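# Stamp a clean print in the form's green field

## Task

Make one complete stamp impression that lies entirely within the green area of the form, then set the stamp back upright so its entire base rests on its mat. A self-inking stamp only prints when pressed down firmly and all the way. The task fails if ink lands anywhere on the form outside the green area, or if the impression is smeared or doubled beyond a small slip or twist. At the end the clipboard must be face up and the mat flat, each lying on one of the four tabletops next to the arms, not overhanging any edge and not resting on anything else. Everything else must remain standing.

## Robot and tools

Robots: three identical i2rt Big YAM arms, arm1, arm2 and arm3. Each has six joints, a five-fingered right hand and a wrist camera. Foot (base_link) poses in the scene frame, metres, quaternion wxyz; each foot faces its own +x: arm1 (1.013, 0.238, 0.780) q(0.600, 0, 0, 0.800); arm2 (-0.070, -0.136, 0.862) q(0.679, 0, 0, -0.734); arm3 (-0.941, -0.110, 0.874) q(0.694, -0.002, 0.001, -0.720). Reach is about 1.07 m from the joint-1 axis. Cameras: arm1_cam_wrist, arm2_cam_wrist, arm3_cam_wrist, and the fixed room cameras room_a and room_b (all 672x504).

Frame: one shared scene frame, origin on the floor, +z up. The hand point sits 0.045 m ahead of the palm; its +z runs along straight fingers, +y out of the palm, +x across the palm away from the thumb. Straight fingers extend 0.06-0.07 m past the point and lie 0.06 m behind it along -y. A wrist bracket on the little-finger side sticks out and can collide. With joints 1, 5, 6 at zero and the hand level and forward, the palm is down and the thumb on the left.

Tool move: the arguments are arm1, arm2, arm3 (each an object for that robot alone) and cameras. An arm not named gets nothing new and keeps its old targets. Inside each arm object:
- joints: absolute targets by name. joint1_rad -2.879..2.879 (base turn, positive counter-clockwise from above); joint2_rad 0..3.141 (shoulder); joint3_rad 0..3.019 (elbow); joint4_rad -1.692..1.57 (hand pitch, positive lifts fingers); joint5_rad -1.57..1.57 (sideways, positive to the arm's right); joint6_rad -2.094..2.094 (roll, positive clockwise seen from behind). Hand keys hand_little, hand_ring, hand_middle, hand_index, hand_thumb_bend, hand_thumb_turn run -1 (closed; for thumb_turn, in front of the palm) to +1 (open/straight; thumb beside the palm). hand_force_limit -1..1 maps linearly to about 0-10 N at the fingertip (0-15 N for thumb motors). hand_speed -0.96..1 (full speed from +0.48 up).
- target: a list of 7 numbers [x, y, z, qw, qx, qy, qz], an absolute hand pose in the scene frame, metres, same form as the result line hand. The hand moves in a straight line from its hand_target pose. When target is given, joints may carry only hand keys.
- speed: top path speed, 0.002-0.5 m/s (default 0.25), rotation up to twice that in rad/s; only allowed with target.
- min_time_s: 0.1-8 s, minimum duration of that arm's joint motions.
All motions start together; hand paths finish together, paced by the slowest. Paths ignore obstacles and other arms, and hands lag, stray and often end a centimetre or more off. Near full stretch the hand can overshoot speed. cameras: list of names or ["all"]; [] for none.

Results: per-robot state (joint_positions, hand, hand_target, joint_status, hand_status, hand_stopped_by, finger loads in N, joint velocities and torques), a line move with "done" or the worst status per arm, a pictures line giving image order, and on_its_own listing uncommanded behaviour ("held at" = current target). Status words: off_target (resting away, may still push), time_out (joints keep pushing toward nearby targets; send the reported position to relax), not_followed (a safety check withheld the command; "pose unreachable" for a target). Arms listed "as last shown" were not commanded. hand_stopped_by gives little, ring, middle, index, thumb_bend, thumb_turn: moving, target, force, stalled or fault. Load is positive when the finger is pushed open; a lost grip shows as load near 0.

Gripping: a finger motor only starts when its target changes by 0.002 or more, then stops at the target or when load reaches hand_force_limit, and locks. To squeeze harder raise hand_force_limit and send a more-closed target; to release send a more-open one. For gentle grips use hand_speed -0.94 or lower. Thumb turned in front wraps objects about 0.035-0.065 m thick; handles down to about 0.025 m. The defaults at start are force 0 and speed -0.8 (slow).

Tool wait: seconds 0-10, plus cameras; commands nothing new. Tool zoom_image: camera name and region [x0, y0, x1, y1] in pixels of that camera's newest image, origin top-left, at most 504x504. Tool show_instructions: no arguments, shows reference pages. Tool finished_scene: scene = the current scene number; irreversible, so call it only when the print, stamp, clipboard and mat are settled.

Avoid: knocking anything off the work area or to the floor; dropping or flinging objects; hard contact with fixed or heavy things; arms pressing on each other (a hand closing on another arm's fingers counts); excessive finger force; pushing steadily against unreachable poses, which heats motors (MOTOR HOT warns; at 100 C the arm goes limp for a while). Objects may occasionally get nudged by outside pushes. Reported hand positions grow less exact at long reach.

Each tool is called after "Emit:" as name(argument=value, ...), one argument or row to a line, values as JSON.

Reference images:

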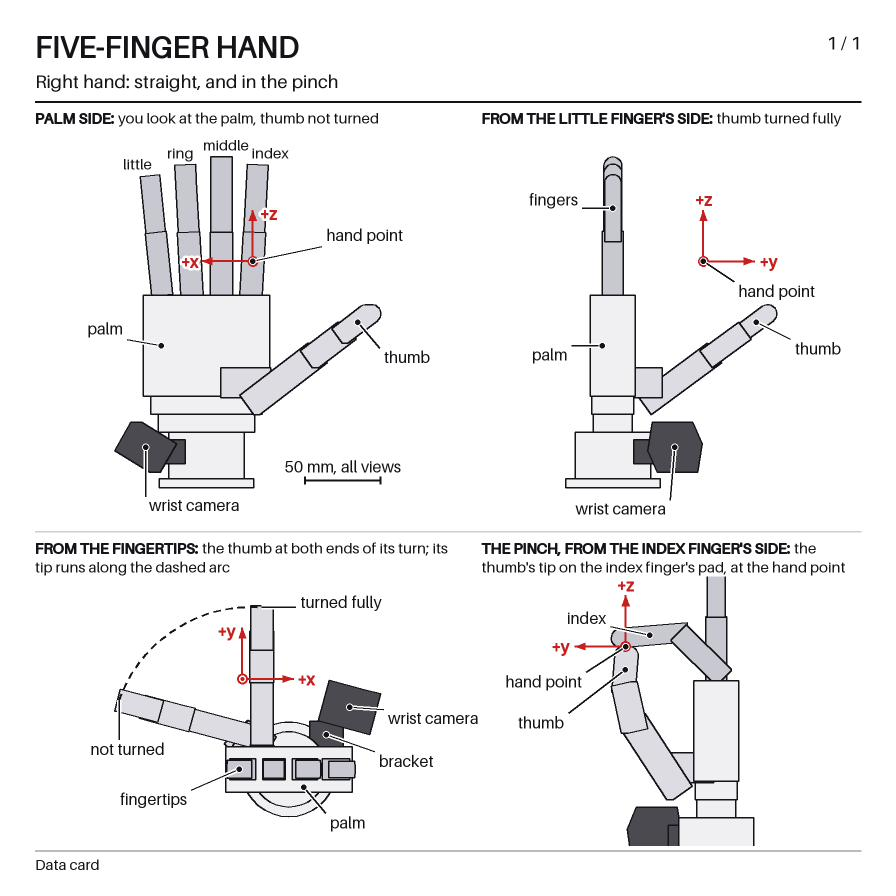

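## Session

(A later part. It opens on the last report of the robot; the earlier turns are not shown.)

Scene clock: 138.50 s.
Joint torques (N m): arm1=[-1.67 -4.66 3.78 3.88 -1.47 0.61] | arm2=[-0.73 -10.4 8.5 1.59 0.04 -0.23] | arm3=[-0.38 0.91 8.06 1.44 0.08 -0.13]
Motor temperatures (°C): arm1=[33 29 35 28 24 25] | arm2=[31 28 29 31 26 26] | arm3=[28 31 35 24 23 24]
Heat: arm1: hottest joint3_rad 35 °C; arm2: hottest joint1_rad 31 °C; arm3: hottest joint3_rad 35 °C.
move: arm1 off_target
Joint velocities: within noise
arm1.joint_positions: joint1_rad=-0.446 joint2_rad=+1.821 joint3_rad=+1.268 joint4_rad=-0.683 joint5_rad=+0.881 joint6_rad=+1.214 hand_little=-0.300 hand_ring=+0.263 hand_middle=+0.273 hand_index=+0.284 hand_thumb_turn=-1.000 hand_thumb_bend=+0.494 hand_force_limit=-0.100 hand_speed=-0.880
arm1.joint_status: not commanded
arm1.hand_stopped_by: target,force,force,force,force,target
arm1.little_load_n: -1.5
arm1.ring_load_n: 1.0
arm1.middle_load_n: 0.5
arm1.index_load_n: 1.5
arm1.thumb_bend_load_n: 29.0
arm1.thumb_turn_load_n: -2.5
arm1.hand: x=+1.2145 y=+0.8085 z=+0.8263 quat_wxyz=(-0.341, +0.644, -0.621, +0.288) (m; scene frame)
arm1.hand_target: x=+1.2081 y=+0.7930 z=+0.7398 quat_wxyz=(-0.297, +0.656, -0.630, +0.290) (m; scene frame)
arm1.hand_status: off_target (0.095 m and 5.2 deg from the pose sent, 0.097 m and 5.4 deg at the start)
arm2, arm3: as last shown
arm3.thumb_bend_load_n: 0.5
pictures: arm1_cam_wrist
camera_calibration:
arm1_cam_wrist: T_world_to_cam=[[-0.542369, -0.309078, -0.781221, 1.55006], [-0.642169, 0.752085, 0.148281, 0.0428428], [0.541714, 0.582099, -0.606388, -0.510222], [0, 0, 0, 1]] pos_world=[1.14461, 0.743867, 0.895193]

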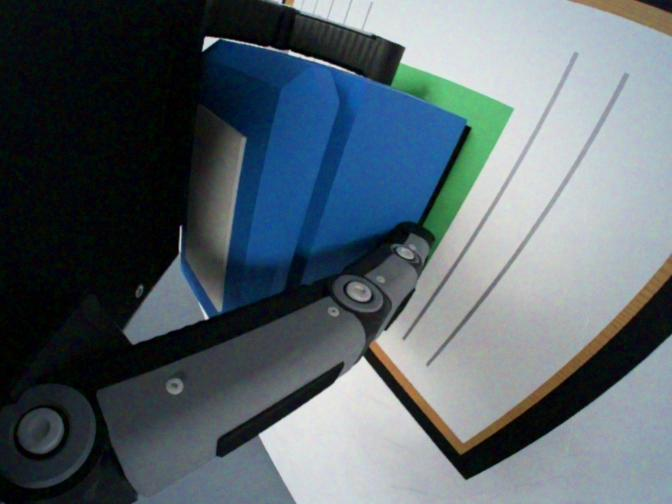

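Emit:
move(
  arm1={"target": [1.213, 0.807, 0.83, 0.312, -0.6515, 0.6195, -0.3045], "speed": 0.08},
  cameras=["arm1_cam_wrist"],
)

Scene clock: 140.60 s.
Joint torques (N m): arm1=[-1.26 -11.87 7.9 0.03 0.65 0.05] | arm2=[-0.38 -10.7 8.55 1.58 0.02 -0.23] | arm3=[-0.44 0.85 8.06 1.43 0.08 -0.13]
Motor temperatures (°C): arm1=[33 29 35 28 24 25] | arm2=[31 28 29 30 26 26] | arm3=[28 31 35 24 23 24]
Heat: arm1: hottest joint3_rad 35 °C; arm2: hottest joint1_rad 31 °C; arm3: hottest joint3_rad 35 °C.
move: arm1 off_target
Joint velocities: within noise
arm1.joint_positions: joint1_rad=-0.442 joint2_rad=+1.817 joint3_rad=+1.319 joint4_rad=-0.798 joint5_rad=+0.880 joint6_rad=+1.251 hand_little=-0.300 hand_ring=+0.263 hand_middle=+0.273 hand_index=+0.284 hand_thumb_turn=-1.000 hand_thumb_bend=+0.493 hand_force_limit=-0.100 hand_speed=-0.880
arm1.joint_status: not commanded
arm1.hand_stopped_by: target,force,force,force,force,target
arm1.little_load_n: 0.0
arm1.ring_load_n: 4.5
arm1.middle_load_n: 0.0
arm1.index_load_n: 0.5
arm1.thumb_bend_load_n: 13.0
arm1.thumb_turn_load_n: 4.0
arm1.hand: x=+1.2117 y=+0.8068 z=+0.8414 quat_wxyz=(-0.325, +0.645, -0.625, +0.296) (m; scene frame)
arm1.hand_target: x=+1.2130 y=+0.8067 z=+0.8300 quat_wxyz=(-0.312, +0.652, -0.620, +0.305) (m; scene frame)
arm1.hand_status: off_target (0.011 m and 2.0 deg from the pose sent, 0.004 m and 3.9 deg at the start)
arm2, arm3: as last shown
arm3.ring_load_n: -0.5
arm3.thumb_bend_load_n: 0.0
pictures: arm1_cam_wrist
camera_calibration:
arm1_cam_wrist: T_world_to_cam=[[-0.557989, -0.321526, -0.765029, 1.57524], [-0.626751, 0.767513, 0.134562, 0.0204699], [0.543905, 0.554567, -0.62978, -0.459452], [0, 0, 0, 1]] pos_world=[1.14169, 0.745566, 0.912993]

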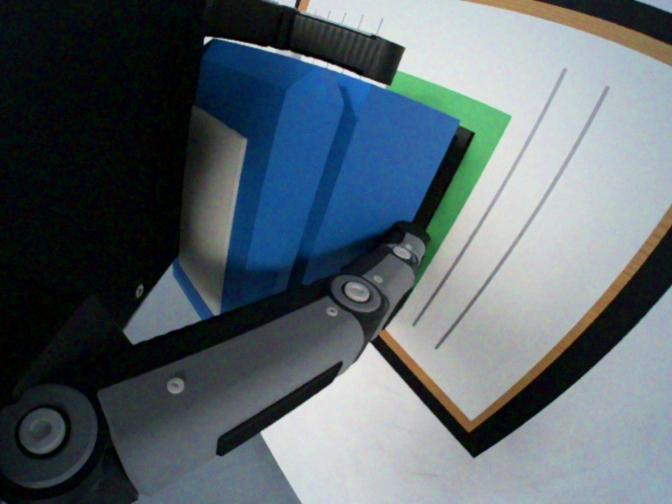

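Emit:
move(
  arm1={"target": [1.216, 0.8085, 0.88, 0.3277, -0.6405, 0.6286, -0.2947], "speed": 0.08},
  cameras=["arm1_cam_wrist"],
)

Emit:
move(
  arm1={"target": [1.217, 0.811, 0.94, 0.3277, -0.6405, 0.6286, -0.2947], "speed": 0.15},
  cameras=["arm1_cam_wrist"],
)

Scene clock: 142.03 s.
Joint torques (N m): arm1=[-1.55 -15.38 9.73 -0.09 0.84 0] | arm2=[-0.62 -10.23 8.65 1.58 0.04 -0.21] | arm3=[-0.44 0.91 8.06 1.44 0.08 -0.13]
Motor temperatures (°C): arm1=[33 29 35 28 24 25] | arm2=[31 28 29 30 26 26] | arm3=[28 31 35 24 23 24]
Heat: arm1: hottest joint3_rad 35 °C; arm2: hottest joint1_rad 31 °C; arm3: hottest joint3_rad 35 °C.
move: arm1 off_target
Joint velocities: within noise
arm1.joint_positions: joint1_rad=-0.440 joint2_rad=+1.794 joint3_rad=+1.327 joint4_rad=-0.861 joint5_rad=+0.878 joint6_rad=+1.266 hand_little=-0.300 hand_ring=+0.263 hand_middle=+0.273 hand_index=+0.284 hand_thumb_turn=-1.000 hand_thumb_bend=+0.492 hand_force_limit=-0.100 hand_speed=-0.880
arm1.joint_status: not commanded
arm1.hand_stopped_by: target,force,force,force,force,target
arm1.little_load_n: 0.0
arm1.ring_load_n: 6.0
arm1.middle_load_n: 0.5
arm1.index_load_n: 0.5
arm1.thumb_bend_load_n: 12.0
arm1.thumb_turn_load_n: 6.0
arm1.hand: x=+1.2090 y=+0.7983 z=+0.8534 quat_wxyz=(-0.316, +0.647, -0.625, +0.301) (m; scene frame)
arm1.hand_target: x=+1.2158 y=+0.8078 z=+0.8800 quat_wxyz=(-0.328, +0.641, -0.629, +0.295) (m; scene frame)
arm1.hand_status: off_target (0.029 m and 1.8 deg from the pose sent, 0.039 m and 0.8 deg at the start)
arm2.joint_positions: joint1_rad=+0.610 joint2_rad=+1.313 joint3_rad=+0.845 joint4_rad=+0.343 joint5_rad=-0.195 joint6_rad=-0.133 hand_little=+1.000 hand_ring=+1.000 hand_middle=+1.000 hand_index=+1.000 hand_thumb_turn=-1.000 hand_thumb_bend=+1.000 hand_force_limit=-0.300 hand_speed=-0.500
arm2.joint_status: not commanded
arm2.hand_stopped_by: target,target,target,target,target,target
arm2.little_load_n: 0.0
arm2.ring_load_n: 0.0
arm2.middle_load_n: 0.0
arm2.index_load_n: 0.0
arm2.thumb_bend_load_n: 0.0
arm2.thumb_turn_load_n: 0.5
arm2.hand: x=+0.2757 y=-0.6077 z=+1.1090 quat_wxyz=(-0.202, +0.304, -0.684, +0.631) (m; scene frame)
arm2.hand_target: x=+0.2695 y=-0.6094 z=+1.1137 quat_wxyz=(-0.196, +0.304, -0.683, +0.634) (m; scene frame)
arm2.hand_status: not commanded
arm3: as last shown
arm3.ring_load_n: 0.0
arm3.thumb_turn_load_n: 0.5
pictures: arm1_cam_wrist
camera_calibration:
arm1_cam_wrist: T_world_to_cam=[[-0.565639, -0.3325, -0.75465, 1.5893], [-0.620777, 0.774082, 0.124234, 0.0200153], [0.542853, 0.53874, -0.644259, -0.419437], [0, 0, 0, 1]] pos_world=[1.13909, 0.738919, 0.926655]

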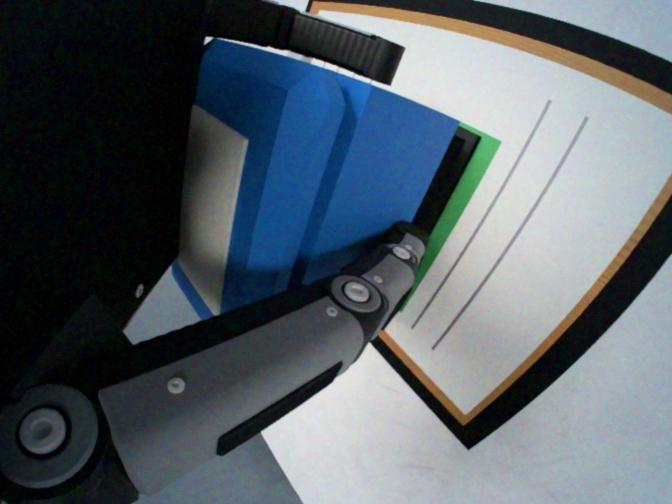

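Scene clock: 143.30 s.
Joint torques (N m): arm1=[-1.67 -14.92 11.62 0.34 0.84 0.08] | arm2=[-0.67 -10.7 8.59 1.54 0.06 -0.23] | arm3=[-0.38 0.85 8.05 1.43 0.08 -0.13]
Motor temperatures (°C): arm1=[33 29 35 28 24 25] | arm2=[31 28 29 30 26 26] | arm3=[28 31 35 24 23 24]
Heat: arm1: hottest joint3_rad 35 °C; arm2: hottest joint1_rad 31 °C; arm3: hottest joint3_rad 35 °C.
move: arm1 off_target
Joint velocities: within noise
arm1.joint_positions: joint1_rad=-0.442 joint2_rad=+1.741 joint3_rad=+1.409 joint4_rad=-1.019 joint5_rad=+0.878 joint6_rad=+1.255 hand_little=-0.300 hand_ring=+0.263 hand_middle=+0.273 hand_index=+0.284 hand_thumb_turn=-1.000 hand_thumb_bend=+0.492 hand_force_limit=-0.100 hand_speed=-0.880
arm1.joint_status: not commanded
arm1.hand_stopped_by: target,force,force,force,force,target
arm1.little_load_n: 0.0
arm1.ring_load_n: 5.5
arm1.middle_load_n: 0.5
arm1.index_load_n: 0.5
arm1.thumb_bend_load_n: 12.5
arm1.thumb_turn_load_n: 5.0
arm1.hand: x=+1.2091 y=+0.7928 z=+0.9064 quat_wxyz=(-0.305, +0.654, -0.619, +0.309) (m; scene frame)
arm1.hand_target: x=+1.2166 y=+0.8092 z=+0.9404 quat_wxyz=(-0.328, +0.641, -0.629, +0.295) (m; scene frame)
arm1.hand_status: off_target (0.039 m and 3.6 deg from the pose sent, 0.088 m and 1.8 deg at the start)
arm2, arm3: as last shown
arm2.thumb_turn_load_n: 0.0
arm3.thumb_turn_load_n: 0.0
pictures: arm1_cam_wrist
camera_calibration:
arm1_cam_wrist: T_world_to_cam=[[-0.566645, -0.358271, -0.741994, 1.63763], [-0.623843, 0.774827, 0.102291, 0.0408049], [0.538269, 0.52085, -0.662557, -0.346098], [0, 0, 0, 1]] pos_world=[1.13971, 0.735365, 0.981632]

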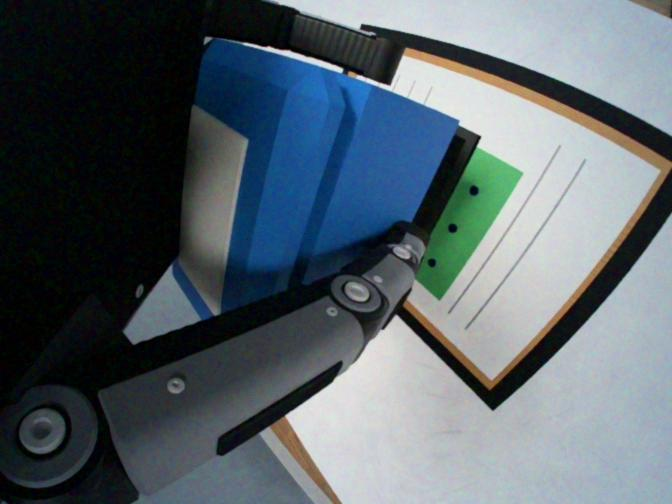

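Emit:
move(
  arm1={"joints": {"joint1_rad": -0.35, "joint2_rad": 1.45, "joint3_rad": 1.25, "joint4_rad": -0.7, "joint5_rad": 0.6, "joint6_rad": 0.8}, "min_time_s": 2.5},
  cameras=["arm1_cam_wrist", "room_a"],
)

Emit:
zoom_image(
  camera="room_a",
  region=[10, 380, 130, 480],
)

Scene clock: 147.40 s.
Joint torques (N m): arm1=[-0.67 -13.04 7.71 2.55 0.46 0.06] | arm2=[-0.38 -10.4 8.58 1.65 0.06 -0.23] | arm3=[-0.38 0.85 8.06 1.44 0.08 -0.13]
Motor temperatures (°C): arm1=[33 29 35 28 24 25] | arm2=[31 28 29 30 26 26] | arm3=[28 31 35 24 23 24]
Heat: arm1: hottest joint3_rad 35 °C; arm2: hottest joint1_rad 31 °C; arm3: hottest joint3_rad 35 °C.
move: arm1 done
Joint velocities: within noise
arm1.joint_positions: joint1_rad=-0.356 joint2_rad=+1.477 joint3_rad=+1.254 joint4_rad=-0.722 joint5_rad=+0.600 joint6_rad=+0.806 hand_little=-0.300 hand_ring=+0.263 hand_middle=+0.273 hand_index=+0.284 hand_thumb_turn=-1.000 hand_thumb_bend=+0.492 hand_force_limit=-0.100 hand_speed=-0.880
arm1.joint_status: all done
arm1.hand_stopped_by: target,force,force,force,force,target
arm1.little_load_n: 0.0
arm1.ring_load_n: 5.5
arm1.middle_load_n: 0.0
arm1.index_load_n: 0.0
arm1.thumb_bend_load_n: 12.5
arm1.thumb_turn_load_n: 5.0
arm1.hand: x=+1.1097 y=+0.8019 z=+0.9779 quat_wxyz=(-0.375, +0.784, -0.468, +0.157) (m; scene frame)
arm1.hand_target: x=+1.1062 y=+0.8039 z=+0.9937 quat_wxyz=(-0.394, +0.778, -0.466, +0.148) (m; scene frame)
arm1.hand_status: not commanded
arm2, arm3: as last shown
pictures: arm1_cam_wrist, room_a
camera_calibration:
arm1_cam_wrist: T_world_to_cam=[[-0.416419, -0.528012, -0.740134, 1.60526], [-0.897973, 0.366243, 0.243947, 0.457714], [0.142262, 0.766205, -0.626652, -0.0423191], [0, 0, 0, 1]] pos_world=[1.0855, 0.712386, 1.04993]

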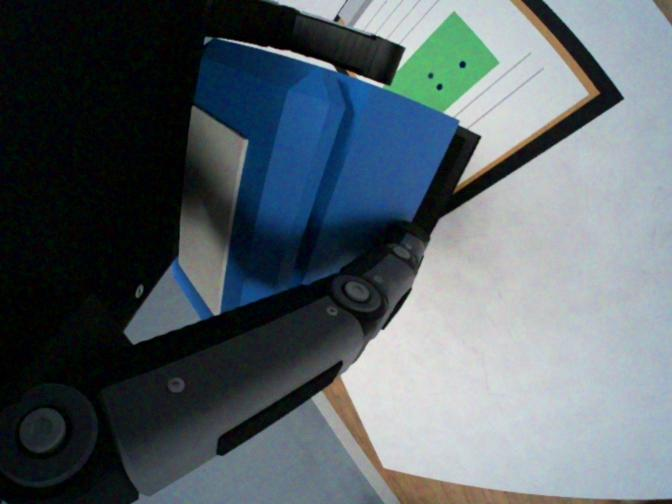

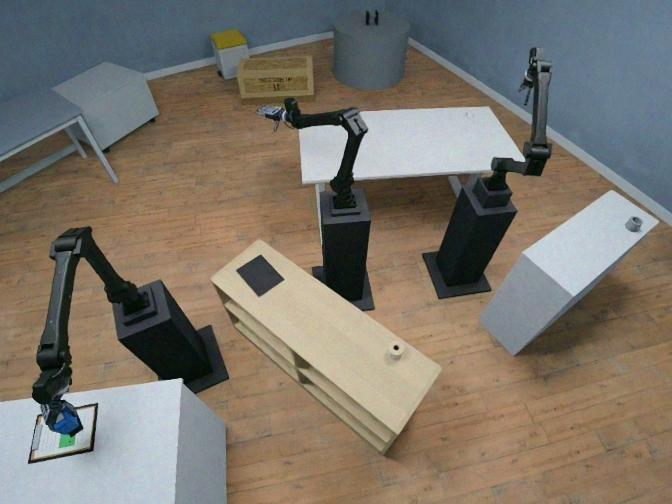

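Scaled by 4.200 from the camera's 672x504 image, which has a finer 960x720 frame.

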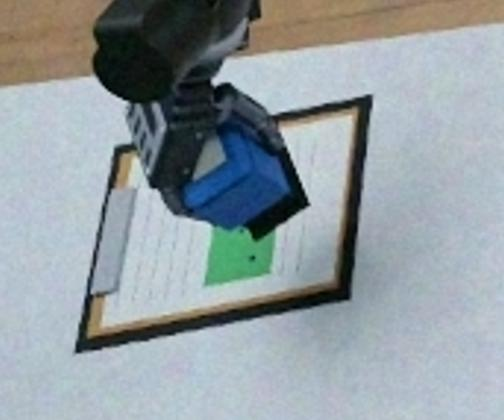

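Emit:
zoom_image(
  camera="arm1_cam_wrist",
  region=[370, 0, 520, 120],
)

Scaled by 3.360 from the camera's 672x504 image, which has a finer 960x720 frame.

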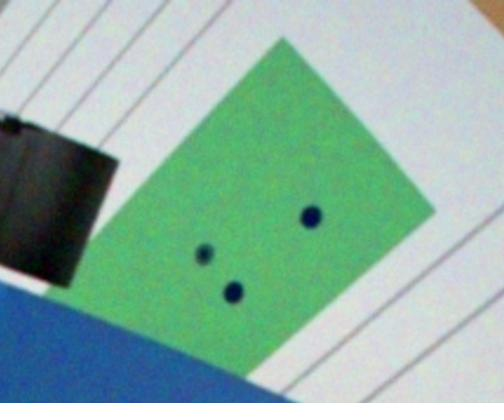

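Emit:
move(
  arm1={"joints": {"joint1_rad": -0.15, "joint5_rad": 0.55, "joint6_rad": 0.7}, "min_time_s": 1.5},
  cameras=["arm1_cam_wrist", "room_a"],
)

Emit:
zoom_image(
  camera="room_a",
  region=[10, 380, 130, 480],
)

Scene clock: 149.73 s.
Joint torques (N m): arm1=[-0.73 -13.1 7.64 2.55 0.44 0.08] | arm2=[-0.5 -10.58 8.61 1.55 0.04 -0.2] | arm3=[-0.44 0.91 8.06 1.43 0.08 -0.13]
Motor temperatures (°C): arm1=[32 29 35 28 24 25] | arm2=[31 28 29 30 26 26] | arm3=[28 31 35 24 23 24]
Heat: arm1: hottest joint3_rad 35 °C; arm2: hottest joint1_rad 31 °C; arm3: hottest joint3_rad 35 °C.
move: arm1 done
Joint velocities: within noise
arm1.joint_positions: joint1_rad=-0.155 joint2_rad=+1.477 joint3_rad=+1.254 joint4_rad=-0.722 joint5_rad=+0.549 joint6_rad=+0.706 hand_little=-0.300 hand_ring=+0.263 hand_middle=+0.273 hand_index=+0.284 hand_thumb_turn=-1.000 hand_thumb_bend=+0.492 hand_force_limit=-0.100 hand_speed=-0.880
arm1.joint_status: all done
arm1.hand_stopped_by: target,force,force,force,force,target
arm1.little_load_n: 0.0
arm1.ring_load_n: 5.5
arm1.middle_load_n: 0.0
arm1.index_load_n: 0.5
arm1.thumb_bend_load_n: 12.5
arm1.thumb_turn_load_n: 4.5
arm1.hand: x=+0.9872 y=+0.8046 z=+0.9730 quat_wxyz=(-0.375, +0.854, -0.340, +0.116) (m; scene frame)
arm1.hand_target: x=+0.9847 y=+0.8061 z=+0.9887 quat_wxyz=(-0.393, +0.848, -0.339, +0.106) (m; scene frame)
arm1.hand_status: not commanded
arm2, arm3: as last shown
pictures: arm1_cam_wrist, room_a
camera_calibration:
arm1_cam_wrist: T_world_to_cam=[[-0.229634, -0.665012, -0.710653, 1.44922], [-0.970092, 0.0973676, 0.222352, 0.656481], [-0.0786721, 0.740459, -0.667482, 0.248521], [0, 0, 0, 1]] pos_world=[0.989188, 0.715807, 1.0498]

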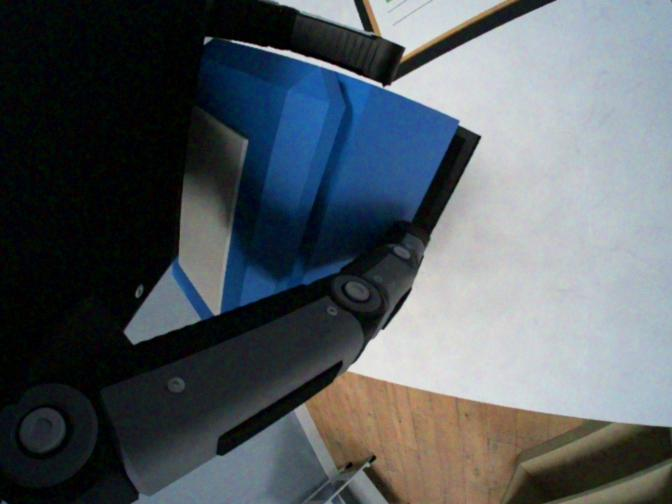

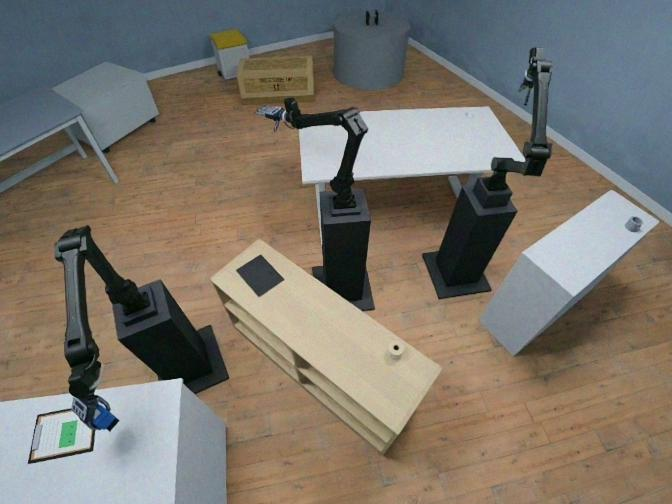

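Scaled by 4.200 from the camera's 672x504 image, which has a finer 960x720 frame.

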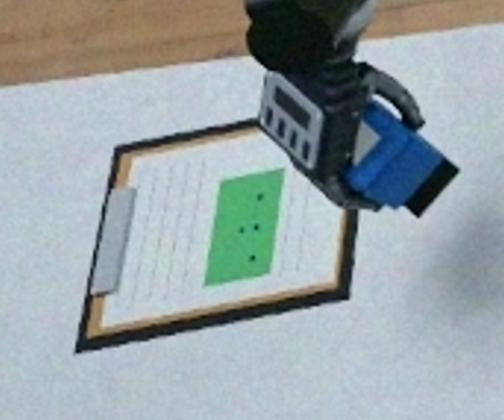

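Emit:
move(
  arm1={"joints": {"joint1_rad": -0.437, "joint2_rad": 1.69, "joint3_rad": 1.41, "joint4_rad": -0.99, "joint5_rad": 0.88, "joint6_rad": 1.262}, "min_time_s": 3},
  cameras=["arm1_cam_wrist"],
)

Emit:
move(
  arm1={"target": [1.216, 0.812, 0.895, 0.3277, -0.6405, 0.6286, -0.2947], "speed": 0.1},
  cameras=["arm1_cam_wrist"],
)

Scene clock: 157.17 s.
Joint torques (N m): arm1=[-1.32 -11.93 12.14 0.4 0.99 0.22] | arm2=[-0.32 -10.46 8.65 1.57 0.04 -0.26] | arm3=[-0.38 0.85 8.05 1.44 0.08 -0.13]
Motor temperatures (°C): arm1=[32 29 35 28 24 25] | arm2=[31 28 29 30 26 26] | arm3=[28 31 35 24 23 24]
Heat: arm1: hottest joint3_rad 35 °C; arm2: hottest joint1_rad 31 °C; arm3: hottest joint3_rad 35 °C.
move: arm1 done
Joint velocities: within noise
arm1.joint_positions: joint1_rad=-0.432 joint2_rad=+1.677 joint3_rad=+1.344 joint4_rad=-0.981 joint5_rad=+0.874 joint6_rad=+1.252 hand_little=-0.300 hand_ring=+0.263 hand_middle=+0.273 hand_index=+0.284 hand_thumb_turn=-1.000 hand_thumb_bend=+0.492 hand_force_limit=-0.100 hand_speed=-0.880
arm1.joint_status: all done
arm1.hand_stopped_by: target,force,force,force,force,target
arm1.little_load_n: 0.0
arm1.ring_load_n: 5.5
arm1.middle_load_n: 0.0
arm1.index_load_n: 0.5
arm1.thumb_bend_load_n: 12.5
arm1.thumb_turn_load_n: 4.5
arm1.hand: x=+1.2008 y=+0.7803 z=+0.9156 quat_wxyz=(-0.319, +0.652, -0.620, +0.297) (m; scene frame)
arm1.hand_target: x=+1.2077 y=+0.8008 z=+0.9379 quat_wxyz=(-0.337, +0.639, -0.629, +0.287) (m; scene frame)
arm1.hand_status: not commanded
arm2, arm3: as last shown
arm3.index_load_n: 0.5
pictures: arm1_cam_wrist
camera_calibration:
arm1_cam_wrist: T_world_to_cam=[[-0.560591, -0.339733, -0.755195, 1.6257], [-0.634012, 0.762739, 0.127508, 0.0429592], [0.532698, 0.550282, -0.64298, -0.363138], [0, 0, 0, 1]] pos_world=[1.13203, 0.719365, 0.988751]

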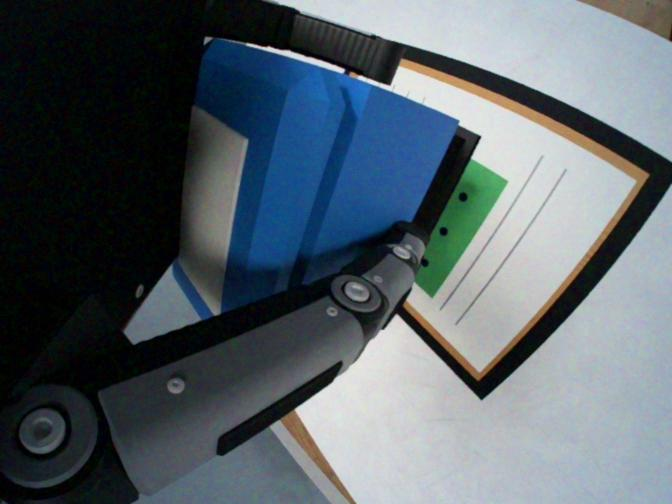

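Scene clock: 158.20 s.
Joint torques (N m): arm1=[-1.61 -13.33 11.03 1.48 0.97 0.17] | arm2=[-0.56 -10.46 8.58 1.59 0.04 -0.23] | arm3=[-0.38 0.85 8.06 1.44 0.08 -0.13]
Motor temperatures (°C): arm1=[32 29 35 28 24 25] | arm2=[31 28 29 30 26 26] | arm3=[28 31 35 24 23 24]
Heat: arm1: hottest joint3_rad 35 °C; arm2: hottest joint1_rad 31 °C; arm3: hottest joint3_rad 35 °C.
move: arm1 off_target
Joint velocities: within noise
arm1.joint_positions: joint1_rad=-0.440 joint2_rad=+1.759 joint3_rad=+1.344 joint4_rad=-0.939 joint5_rad=+0.876 joint6_rad=+1.252 hand_little=-0.300 hand_ring=+0.263 hand_middle=+0.273 hand_index=+0.284 hand_thumb_turn=-1.000 hand_thumb_bend=+0.492 hand_force_limit=-0.100 hand_speed=-0.880
arm1.joint_status: not commanded
arm1.hand_stopped_by: target,force,force,force,force,target
arm1.little_load_n: 0.0
arm1.ring_load_n: 5.5
arm1.middle_load_n: 0.0
arm1.index_load_n: 0.0
arm1.thumb_bend_load_n: 12.5
arm1.thumb_turn_load_n: 4.5
arm1.hand: x=+1.2065 y=+0.7874 z=+0.8739 quat_wxyz=(-0.303, +0.657, -0.617, +0.309) (m; scene frame)
arm1.hand_target: x=+1.2155 y=+0.8103 z=+0.8957 quat_wxyz=(-0.328, +0.641, -0.629, +0.295) (m; scene frame)
arm1.hand_status: off_target (0.034 m and 3.9 deg from the pose sent, 0.041 m and 2.0 deg at the start)
arm2: as last shown
arm3.joint_positions: joint1_rad=-0.218 joint2_rad=+0.610 joint3_rad=+1.345 joint4_rad=-1.409 joint5_rad=+0.224 joint6_rad=-1.278 hand_little=+1.000 hand_ring=+1.000 hand_middle=+1.000 hand_index=+1.000 hand_thumb_turn=+1.000 hand_thumb_bend=+1.000 hand_force_limit=+0.000 hand_speed=-0.800
arm3.joint_status: not commanded
arm3.hand_stopped_by: target,target,target,target,target,target
arm3.little_load_n: 0.0
arm3.ring_load_n: 0.0
arm3.middle_load_n: 0.0
arm3.index_load_n: 0.0
arm3.thumb_bend_load_n: 0.0
arm3.thumb_turn_load_n: 0.0
arm3.hand: x=-1.0789 y=-0.2818 z=+1.3395 quat_wxyz=(+0.373, +0.397, -0.804, +0.240) (m; scene frame)
arm3.hand_target: x=-1.0787 y=-0.2813 z=+1.3496 quat_wxyz=(+0.380, +0.393, -0.800, +0.248) (m; scene frame)
arm3.hand_status: not commanded
pictures: arm1_cam_wrist
camera_calibration:
arm1_cam_wrist: T_world_to_cam=[[-0.567207, -0.364894, -0.738328, 1.6128], [-0.62721, 0.772388, 0.100116, 0.0545661], [0.533744, 0.519873, -0.66697, -0.353178], [0, 0, 0, 1]] pos_world=[1.13752, 0.729963, 0.949751]

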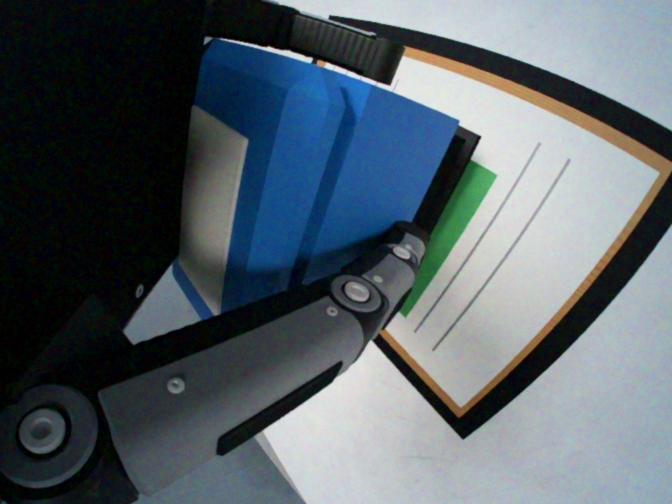

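Emit:
move(
  arm1={"target": [1.219, 0.831, 0.885, 0.345, -0.631, 0.633, -0.287], "speed": 0.06},
  cameras=["arm1_cam_wrist"],
)

Scene clock: 159.97 s.
Joint torques (N m): arm1=[-1.38 -13.33 11.48 1.57 0.99 0.23] | arm2=[-0.15 -10.58 8.51 1.57 0.06 -0.23] | arm3=[-0.38 0.85 8.06 1.43 0.08 -0.13]
Motor temperatures (°C): arm1=[32 29 35 28 24 25] | arm2=[31 28 29 30 26 26] | arm3=[28 31 35 24 23 24]
Heat: arm1: hottest joint3_rad 35 °C; arm2: hottest joint1_rad 31 °C; arm3: hottest joint3_rad 35 °C.
move: arm1 off_target
Joint velocities: within noise
arm1.joint_positions: joint1_rad=-0.440 joint2_rad=+1.790 joint3_rad=+1.348 joint4_rad=-0.875 joint5_rad=+0.884 joint6_rad=+1.252 hand_little=-0.300 hand_ring=+0.263 hand_middle=+0.273 hand_index=+0.284 hand_thumb_turn=-1.000 hand_thumb_bend=+0.492 hand_force_limit=-0.100 hand_speed=-0.880
arm1.joint_status: not commanded
arm1.hand_stopped_by: target,force,force,force,force,target
arm1.little_load_n: 0.0
arm1.ring_load_n: 5.5
arm1.middle_load_n: -0.5
arm1.index_load_n: 0.5
arm1.thumb_bend_load_n: 12.5
arm1.thumb_turn_load_n: 5.0
arm1.hand: x=+1.2104 y=+0.8028 z=+0.8638 quat_wxyz=(-0.319, +0.648, -0.621, +0.302) (m; scene frame)
arm1.hand_target: x=+1.2184 y=+0.8290 z=+0.8858 quat_wxyz=(-0.345, +0.631, -0.633, +0.287) (m; scene frame)
arm1.hand_status: off_target (0.036 m and 4.2 deg from the pose sent, 0.047 m and 6.4 deg at the start)
arm2, arm3: as last shown
arm3.little_load_n: -0.5
pictures: arm1_cam_wrist
camera_calibration:
arm1_cam_wrist: T_world_to_cam=[[-0.557428, -0.33655, -0.758952, 1.5964], [-0.627237, 0.769621, 0.119406, 0.0317311], [0.543919, 0.542603, -0.640105, -0.423791], [0, 0, 0, 1]] pos_world=[1.14029, 0.742799, 0.936535]

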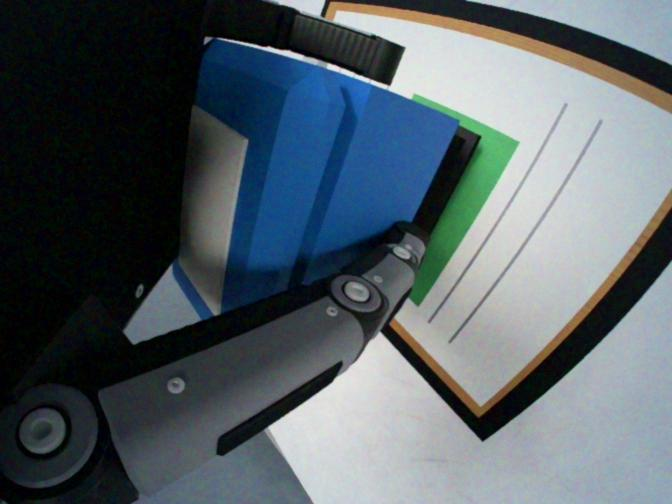

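Emit:
move(
  arm1={"target": [1.2145, 0.839, 0.882, 0.345, -0.631, 0.633, -0.287], "speed": 0.06},
  cameras=["arm1_cam_wrist"],
)

Scene clock: 161.97 s.
Joint torques (N m): arm1=[-0.62 -13.33 11.6 1.01 1 0.23] | arm2=[-0.85 -10.52 8.54 1.62 0.05 -0.24] | arm3=[-0.38 0.91 8.06 1.44 0.08 -0.13]
Motor temperatures (°C): arm1=[32 29 36 28 24 25] | arm2=[31 28 29 30 26 26] | arm3=[28 31 35 24 23 24]
Heat: arm1: hottest joint3_rad 36 °C; arm2: hottest joint1_rad 31 °C; arm3: hottest joint3_rad 35 °C.
move: arm1 off_target
Joint velocities: within noise
arm1.joint_positions: joint1_rad=-0.440 joint2_rad=+1.809 joint3_rad=+1.371 joint4_rad=-0.875 joint5_rad=+0.887 joint6_rad=+1.266 hand_little=-0.300 hand_ring=+0.263 hand_middle=+0.273 hand_index=+0.284 hand_thumb_turn=-1.000 hand_thumb_bend=+0.492 hand_force_limit=-0.100 hand_speed=-0.880
arm1.joint_status: not commanded
arm1.hand_stopped_by: target,force,force,force,force,target
arm1.little_load_n: 0.0
arm1.ring_load_n: 5.5
arm1.middle_load_n: 0.0
arm1.index_load_n: 0.5
arm1.thumb_bend_load_n: 12.5
arm1.thumb_turn_load_n: 4.5
arm1.hand: x=+1.2123 y=+0.8116 z=+0.8629 quat_wxyz=(-0.323, +0.643, -0.626, +0.300) (m; scene frame)
arm1.hand_target: x=+1.2138 y=+0.8373 z=+0.8826 quat_wxyz=(-0.345, +0.631, -0.633, +0.286) (m; scene frame)
arm1.hand_status: off_target (0.033 m and 3.3 deg from the pose sent, 0.041 m and 4.2 deg at the start)
arm2, arm3: as last shown
arm3.little_load_n: 0.0
arm3.thumb_turn_load_n: -0.5
pictures: arm1_cam_wrist
camera_calibration:
arm1_cam_wrist: T_world_to_cam=[[-0.558338, -0.321282, -0.764877, 1.59369], [-0.620728, 0.77347, 0.128221, 0.00764698], [0.550414, 0.546371, -0.631287, -0.44876], [0, 0, 0, 1]] pos_world=[1.14157, 0.751299, 0.934698]

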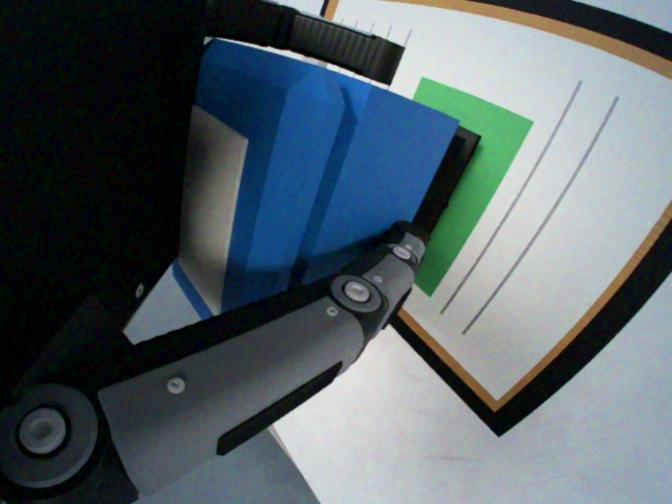

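Emit:
move(
  arm1={"target": [1.204, 0.832, 0.872, 0.345, -0.631, 0.633, -0.287], "speed": 0.06},
  cameras=["arm1_cam_wrist"],
)

Scene clock: 163.37 s.
Joint torques (N m): arm1=[-0.56 -13.45 9.16 1.39 0.99 0.22] | arm2=[-0.73 -10.64 8.55 1.58 0.03 -0.23] | arm3=[-0.38 0.85 8.06 1.44 0.08 -0.13]
Motor temperatures (°C): arm1=[32 29 36 28 24 25] | arm2=[31 28 29 30 26 26] | arm3=[28 31 35 24 23 24]
Heat: arm1: hottest joint3_rad 36 °C; arm2: hottest joint1_rad 31 °C; arm3: hottest joint3_rad 35 °C.
move: arm1 off_target
Joint velocities: within noise
arm1.joint_positions: joint1_rad=-0.424 joint2_rad=+1.809 joint3_rad=+1.371 joint4_rad=-0.875 joint5_rad=+0.892 joint6_rad=+1.292 hand_little=-0.300 hand_ring=+0.263 hand_middle=+0.273 hand_index=+0.284 hand_thumb_turn=-1.000 hand_thumb_bend=+0.492 hand_force_limit=-0.100 hand_speed=-0.880
arm1.joint_status: not commanded
arm1.hand_stopped_by: target,force,force,force,force,target
arm1.little_load_n: 0.0
arm1.ring_load_n: 5.5
arm1.middle_load_n: 0.0
arm1.index_load_n: 0.5
arm1.thumb_bend_load_n: 13.0
arm1.thumb_turn_load_n: 4.5
arm1.hand: x=+1.2042 y=+0.8161 z=+0.8642 quat_wxyz=(-0.331, +0.639, -0.628, +0.295) (m; scene frame)
arm1.hand_target: x=+1.2037 y=+0.8315 z=+0.8723 quat_wxyz=(-0.345, +0.631, -0.633, +0.287) (m; scene frame)
arm1.hand_status: off_target (0.018 m and 2.2 deg from the pose sent, 0.024 m and 3.4 deg at the start)
arm2.joint_positions: joint1_rad=+0.610 joint2_rad=+1.313 joint3_rad=+0.845 joint4_rad=+0.343 joint5_rad=-0.195 joint6_rad=-0.133 hand_little=+1.000 hand_ring=+1.000 hand_middle=+1.000 hand_index=+1.000 hand_thumb_turn=-1.000 hand_thumb_bend=+1.000 hand_force_limit=-0.300 hand_speed=-0.500
arm2.joint_status: not commanded
arm2.hand_stopped_by: target,target,target,target,target,target
arm2.little_load_n: 0.0
arm2.ring_load_n: 0.0
arm2.middle_load_n: 0.0
arm2.index_load_n: -0.5
arm2.thumb_bend_load_n: 0.0
arm2.thumb_turn_load_n: 0.0
arm2.hand: x=+0.2757 y=-0.6077 z=+1.1090 quat_wxyz=(-0.202, +0.304, -0.684, +0.631) (m; scene frame)
arm2.hand_target: x=+0.2695 y=-0.6094 z=+1.1137 quat_wxyz=(-0.196, +0.304, -0.683, +0.634) (m; scene frame)
arm2.hand_status: not commanded
arm3: as last shown
arm3.thumb_turn_load_n: 0.0
pictures: arm1_cam_wrist
camera_calibration:
arm1_cam_wrist: T_world_to_cam=[[-0.555606, -0.305618, -0.773239, 1.58263], [-0.620688, 0.771246, 0.141161, -0.0104318], [0.553216, 0.55837, -0.618203, -0.470367], [0, 0, 0, 1]] pos_world=[1.13306, 0.754366, 0.934443]

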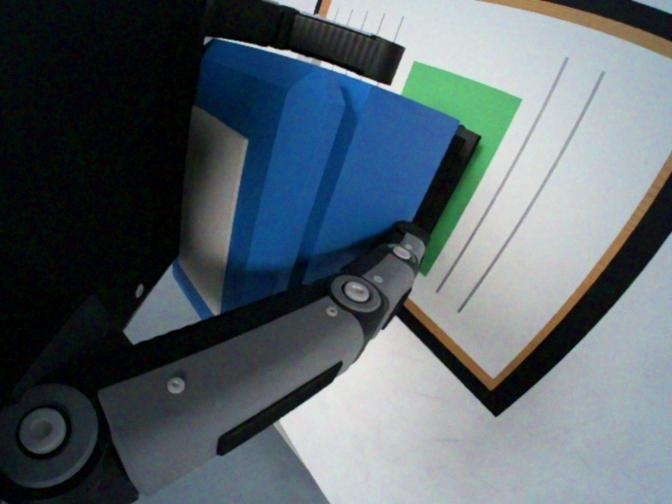

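Emit:
move(
  arm1={"target": [1.2085, 0.814, 0.861, 0.3403, -0.6373, 0.6267, -0.2917], "speed": 0.06},
  cameras=["arm1_cam_wrist"],
)

Scene clock: 165.07 s.
Joint torques (N m): arm1=[-1.26 -15.27 6.5 1.59 0.88 0.06] | arm2=[-0.38 -10.58 8.54 1.62 0.05 -0.24] | arm3=[-0.38 0.91 8.06 1.43 0.08 -0.13]
Motor temperatures (°C): arm1=[32 29 35 28 24 25] | arm2=[31 28 29 30 26 26] | arm3=[28 31 35 24 23 24]
Heat: arm1: hottest joint3_rad 35 °C; arm2: hottest joint1_rad 31 °C; arm3: hottest joint3_rad 35 °C.
move: arm1 done
Joint velocities: within noise
arm1.joint_positions: joint1_rad=-0.424 joint2_rad=+1.809 joint3_rad=+1.341 joint4_rad=-0.830 joint5_rad=+0.892 joint6_rad=+1.272 hand_little=-0.300 hand_ring=+0.263 hand_middle=+0.273 hand_index=+0.284 hand_thumb_turn=-1.000 hand_thumb_bend=+0.492 hand_force_limit=-0.100 hand_speed=-0.880
arm1.joint_status: not commanded
arm1.hand_stopped_by: target,force,force,force,force,target
arm1.little_load_n: 0.0
arm1.ring_load_n: 5.5
arm1.middle_load_n: 0.0
arm1.index_load_n: 0.5
arm1.thumb_bend_load_n: 12.5
arm1.thumb_turn_load_n: 4.5
arm1.hand: x=+1.2036 y=+0.8131 z=+0.8542 quat_wxyz=(-0.333, +0.643, -0.624, +0.295) (m; scene frame)
arm1.hand_target: x=+1.2084 y=+0.8140 z=+0.8610 quat_wxyz=(-0.340, +0.637, -0.627, +0.292) (m; scene frame)
arm1.hand_status: done (0.008 m and 1.2 deg from the pose sent, 0.006 m and 1.2 deg at the start)
arm2, arm3: as last shown
arm2.index_load_n: 0.0
pictures: arm1_cam_wrist
camera_calibration:
arm1_cam_wrist: T_world_to_cam=[[-0.549519, -0.313665, -0.774366, 1.57391], [-0.630324, 0.763998, 0.137836, 0.0132405], [0.54838, 0.563845, -0.617542, -0.473839], [0, 0, 0, 1]] pos_world=[1.13308, 0.750736, 0.924339]

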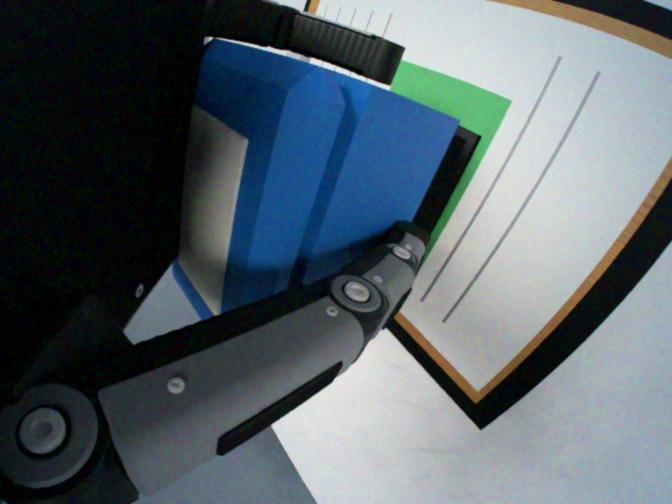

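Emit:
move(
  arm1={"target": [1.2195, 0.804, 0.869, 0.3403, -0.6373, 0.6267, -0.2917], "speed": 0.06},
  cameras=["arm1_cam_wrist"],
)

Scene clock: 166.67 s.
Joint torques (N m): arm1=[-1.61 -16.26 6.27 1.57 0.84 0.03] | arm2=[-0.32 -10.58 8.58 1.58 0.04 -0.22] | arm3=[-0.38 0.91 8.06 1.44 0.08 -0.13]
Motor temperatures (°C): arm1=[32 29 35 28 25 25] | arm2=[31 28 29 30 25 26] | arm3=[28 31 35 24 23 24]
Heat: arm1: hottest joint3_rad 35 °C; arm2: hottest joint1_rad 31 °C; arm3: hottest joint3_rad 35 °C.
move: arm1 off_target
Joint velocities: within noise
arm1.joint_positions: joint1_rad=-0.446 joint2_rad=+1.795 joint3_rad=+1.320 joint4_rad=-0.809 joint5_rad=+0.886 joint6_rad=+1.240 hand_little=-0.300 hand_ring=+0.263 hand_middle=+0.273 hand_index=+0.284 hand_thumb_turn=-1.000 hand_thumb_bend=+0.492 hand_force_limit=-0.100 hand_speed=-0.880
arm1.joint_status: not commanded
arm1.hand_stopped_by: target,force,force,force,force,target
arm1.little_load_n: 0.0
arm1.ring_load_n: 5.5
arm1.middle_load_n: 0.0
arm1.index_load_n: 0.5
arm1.thumb_bend_load_n: 12.5
arm1.thumb_turn_load_n: 5.0
arm1.hand: x=+1.2147 y=+0.8043 z=+0.8539 quat_wxyz=(-0.329, +0.644, -0.623, +0.298) (m; scene frame)
arm1.hand_target: x=+1.2194 y=+0.8040 z=+0.8688 quat_wxyz=(-0.340, +0.637, -0.627, +0.292) (m; scene frame)
arm1.hand_status: off_target (0.016 m and 1.7 deg from the pose sent, 0.023 m and 1.2 deg at the start)
arm2, arm3: as last shown
arm2.middle_load_n: -0.5
arm2.index_load_n: -0.5
pictures: arm1_cam_wrist
camera_calibration:
arm1_cam_wrist: T_world_to_cam=[[-0.551676, -0.320341, -0.770088, 1.5813], [-0.628757, 0.76638, 0.13163, 0.0284496], [0.548014, 0.556815, -0.62421, -0.463357], [0, 0, 0, 1]] pos_world=[1.14418, 0.742758, 0.924767]

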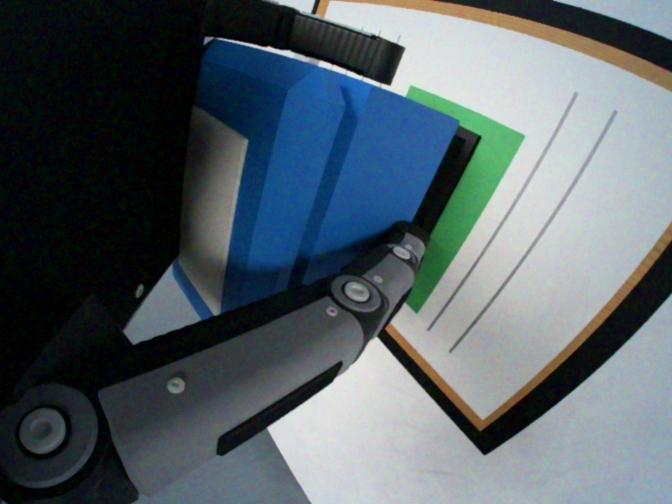

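Emit:
move(
  arm1={"target": [1.207, 0.8095, 0.869, 0.3403, -0.6373, 0.6267, -0.2917], "speed": 0.06},
  cameras=["arm1_cam_wrist"],
)

Scene clock: 168.13 s.
Joint torques (N m): arm1=[-0.44 -15.44 7.57 0.43 0.95 0.25] | arm2=[-0.73 -10.58 8.58 1.57 0.02 -0.23] | arm3=[-0.38 0.91 8.06 1.43 0.08 -0.13]
Motor temperatures (°C): arm1=[32 29 35 28 25 25] | arm2=[31 28 29 30 25 26] | arm3=[28 31 35 24 23 24]
Heat: arm1: hottest joint3_rad 35 °C; arm2: hottest joint1_rad 31 °C; arm3: hottest joint3_rad 35 °C.
move: arm1 off_target
Joint velocities: within noise
arm1.joint_positions: joint1_rad=-0.437 joint2_rad=+1.795 joint3_rad=+1.320 joint4_rad=-0.820 joint5_rad=+0.890 joint6_rad=+1.257 hand_little=-0.300 hand_ring=+0.263 hand_middle=+0.273 hand_index=+0.284 hand_thumb_turn=-1.000 hand_thumb_bend=+0.492 hand_force_limit=-0.100 hand_speed=-0.880
arm1.joint_status: not commanded
arm1.hand_stopped_by: target,force,force,force,force,target
arm1.little_load_n: 0.0
arm1.ring_load_n: 5.5
arm1.middle_load_n: 0.0
arm1.index_load_n: 0.5
arm1.thumb_bend_load_n: 12.5
arm1.thumb_turn_load_n: 4.5
arm1.hand: x=+1.2102 y=+0.8045 z=+0.8540 quat_wxyz=(-0.330, +0.643, -0.624, +0.298) (m; scene frame)
arm1.hand_target: x=+1.2071 y=+0.8094 z=+0.8689 quat_wxyz=(-0.340, +0.637, -0.627, +0.292) (m; scene frame)
arm1.hand_status: off_target (0.016 m and 1.6 deg from the pose sent, 0.018 m and 1.7 deg at the start)
arm2, arm3: as last shown
arm2.middle_load_n: 0.0
arm2.index_load_n: 0.0
arm2.thumb_turn_load_n: 0.5
pictures: arm1_cam_wrist
camera_calibration:
arm1_cam_wrist: T_world_to_cam=[[-0.551204, -0.316702, -0.771929, 1.57698], [-0.626875, 0.767746, 0.132641, 0.0212812], [0.550638, 0.557015, -0.621717, -0.466354], [0, 0, 0, 1]] pos_world=[1.13937, 0.74286, 0.924556]

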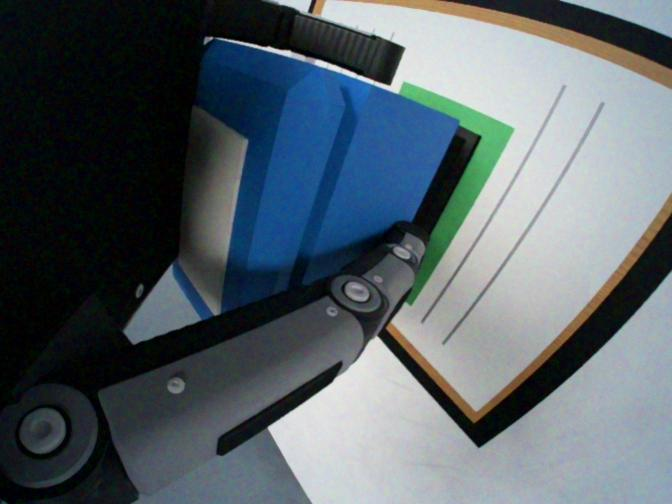

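Emit:
move(
  arm1={"target": [1.207, 0.817, 0.866, 0.3403, -0.6373, 0.6267, -0.2917], "speed": 0.06},
  cameras=["arm1_cam_wrist"],
)

Scene clock: 169.43 s.
Joint torques (N m): arm1=[-0.44 -13.8 9.14 0.38 0.97 0.22] | arm2=[-0.79 -10.75 8.5 1.52 0.03 -0.22] | arm3=[-0.38 0.85 8.06 1.44 0.08 -0.13]
Motor temperatures (°C): arm1=[32 28 35 28 25 25] | arm2=[31 28 29 30 25 26] | arm3=[28 31 35 24 23 24]
Heat: arm1: hottest joint3_rad 35 °C; arm2: hottest joint1_rad 31 °C; arm3: hottest joint3_rad 35 °C.
move: arm1 off_target
Joint velocities: within noise
arm1.joint_positions: joint1_rad=-0.436 joint2_rad=+1.795 joint3_rad=+1.320 joint4_rad=-0.822 joint5_rad=+0.890 joint6_rad=+1.261 hand_little=-0.300 hand_ring=+0.263 hand_middle=+0.273 hand_index=+0.284 hand_thumb_turn=-1.000 hand_thumb_bend=+0.492 hand_force_limit=-0.100 hand_speed=-0.880
arm1.joint_status: not commanded
arm1.hand_stopped_by: target,force,force,force,force,target
arm1.little_load_n: 0.0
arm1.ring_load_n: 5.5
arm1.middle_load_n: 0.0
arm1.index_load_n: 0.5
arm1.thumb_bend_load_n: 12.5
arm1.thumb_turn_load_n: 5.0
arm1.hand: x=+1.2093 y=+0.8045 z=+0.8539 quat_wxyz=(-0.330, +0.642, -0.625, +0.297) (m; scene frame)
arm1.hand_target: x=+1.2069 y=+0.8166 z=+0.8660 quat_wxyz=(-0.340, +0.637, -0.627, +0.292) (m; scene frame)
arm1.hand_status: off_target (0.018 m and 1.5 deg from the pose sent, 0.018 m and 1.5 deg at the start)
arm2, arm3: as last shown
arm2.thumb_turn_load_n: 0.0
pictures: arm1_cam_wrist
camera_calibration:
arm1_cam_wrist: T_world_to_cam=[[-0.551965, -0.315302, -0.771958, 1.57629], [-0.62601, 0.768246, 0.133823, 0.0182026], [0.55086, 0.55712, -0.621427, -0.466574], [0, 0, 0, 1]] pos_world=[1.13847, 0.742961, 0.924455]

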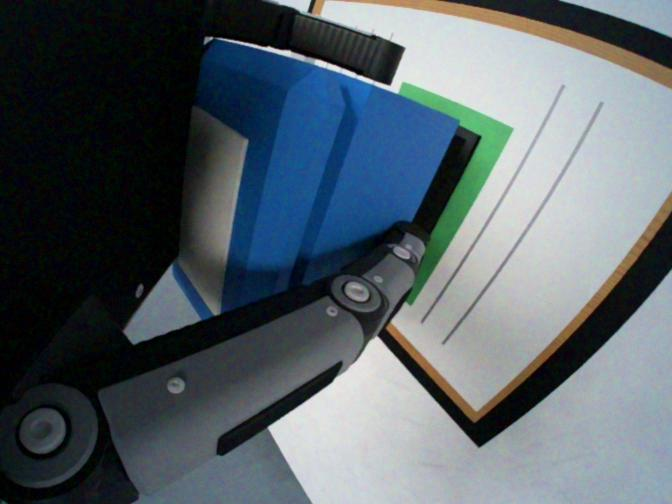

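Emit:
move(
  arm1={"target": [1.207, 0.825, 0.868, 0.3403, -0.6373, 0.6267, -0.2917], "speed": 0.06},
  cameras=["arm1_cam_wrist"],
)

Scene clock: 170.73 s.
Joint torques (N m): arm1=[-0.38 -12.92 11.08 0.31 0.91 0.16] | arm2=[-0.62 -10.46 8.59 1.59 0.05 -0.22] | arm3=[-0.38 0.85 8.06 1.43 0.08 -0.13]
Motor temperatures (°C): arm1=[32 28 35 27 25 25] | arm2=[31 28 29 30 25 26] | arm3=[28 31 35 24 23 24]
Heat: arm1: hottest joint3_rad 35 °C; arm2: hottest joint1_rad 31 °C; arm3: hottest joint3_rad 35 °C.
move: arm1 off_target
Joint velocities: arm1=[within noise] | arm2=[within noise] | arm3=[-0.005 -0.015 -0.007 0.017 -0.168 0.022]
arm1.joint_positions: joint1_rad=-0.433 joint2_rad=+1.795 joint3_rad=+1.321 joint4_rad=-0.834 joint5_rad=+0.892 joint6_rad=+1.269 hand_little=-0.300 hand_ring=+0.263 hand_middle=+0.273 hand_index=+0.284 hand_thumb_turn=-1.000 hand_thumb_bend=+0.492 hand_force_limit=-0.100 hand_speed=-0.880
arm1.joint_status: not commanded
arm1.hand_stopped_by: target,force,force,force,force,target
arm1.little_load_n: 0.0
arm1.ring_load_n: 5.5
arm1.middle_load_n: 0.0
arm1.index_load_n: 0.5
arm1.thumb_bend_load_n: 12.0
arm1.thumb_turn_load_n: 5.0
arm1.hand: x=+1.2081 y=+0.8029 z=+0.8538 quat_wxyz=(-0.328, +0.642, -0.625, +0.299) (m; scene frame)
arm1.hand_target: x=+1.2066 y=+0.8239 z=+0.8683 quat_wxyz=(-0.341, +0.638, -0.627, +0.291) (m; scene frame)
arm1.hand_status: off_target (0.026 m and 1.8 deg from the pose sent, 0.025 m and 1.5 deg at the start)
arm2: as last shown
arm3.joint_positions: joint1_rad=-0.218 joint2_rad=+0.610 joint3_rad=+1.345 joint4_rad=-1.409 joint5_rad=+0.224 joint6_rad=-1.278 hand_little=+1.000 hand_ring=+1.000 hand_middle=+1.000 hand_index=+1.000 hand_thumb_turn=+1.000 hand_thumb_bend=+1.000 hand_force_limit=+0.000 hand_speed=-0.800
arm3.joint_status: not commanded
arm3.hand_stopped_by: target,target,target,target,target,target
arm3.little_load_n: 0.0
arm3.ring_load_n: 0.0
arm3.middle_load_n: 0.0
arm3.index_load_n: 0.0
arm3.thumb_bend_load_n: 0.0
arm3.thumb_turn_load_n: 0.0
arm3.hand: x=-1.0789 y=-0.2818 z=+1.3395 quat_wxyz=(+0.373, +0.397, -0.804, +0.240) (m; scene frame)
arm3.hand_target: x=-1.0787 y=-0.2813 z=+1.3496 quat_wxyz=(+0.380, +0.393, -0.800, +0.248) (m; scene frame)
arm3.hand_status: not commanded
pictures: arm1_cam_wrist
camera_calibration:
arm1_cam_wrist: T_world_to_cam=[[-0.553135, -0.317341, -0.770284, 1.57663], [-0.623637, 0.770781, 0.130284, 0.0168211], [0.552375, 0.552442, -0.624251, -0.460707], [0, 0, 0, 1]] pos_world=[1.13706, 0.741878, 0.924666]

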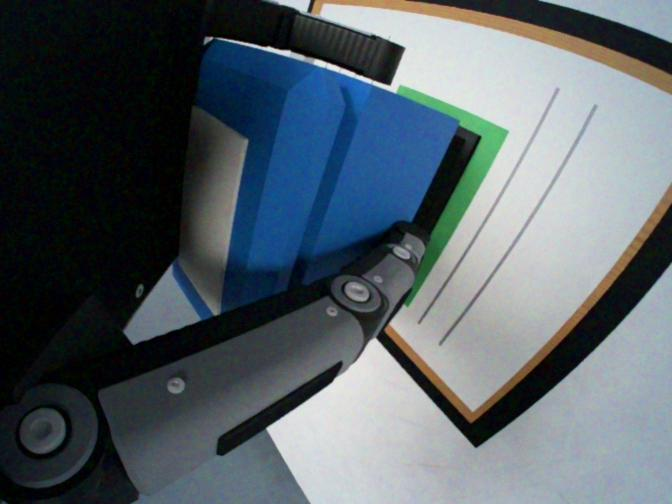

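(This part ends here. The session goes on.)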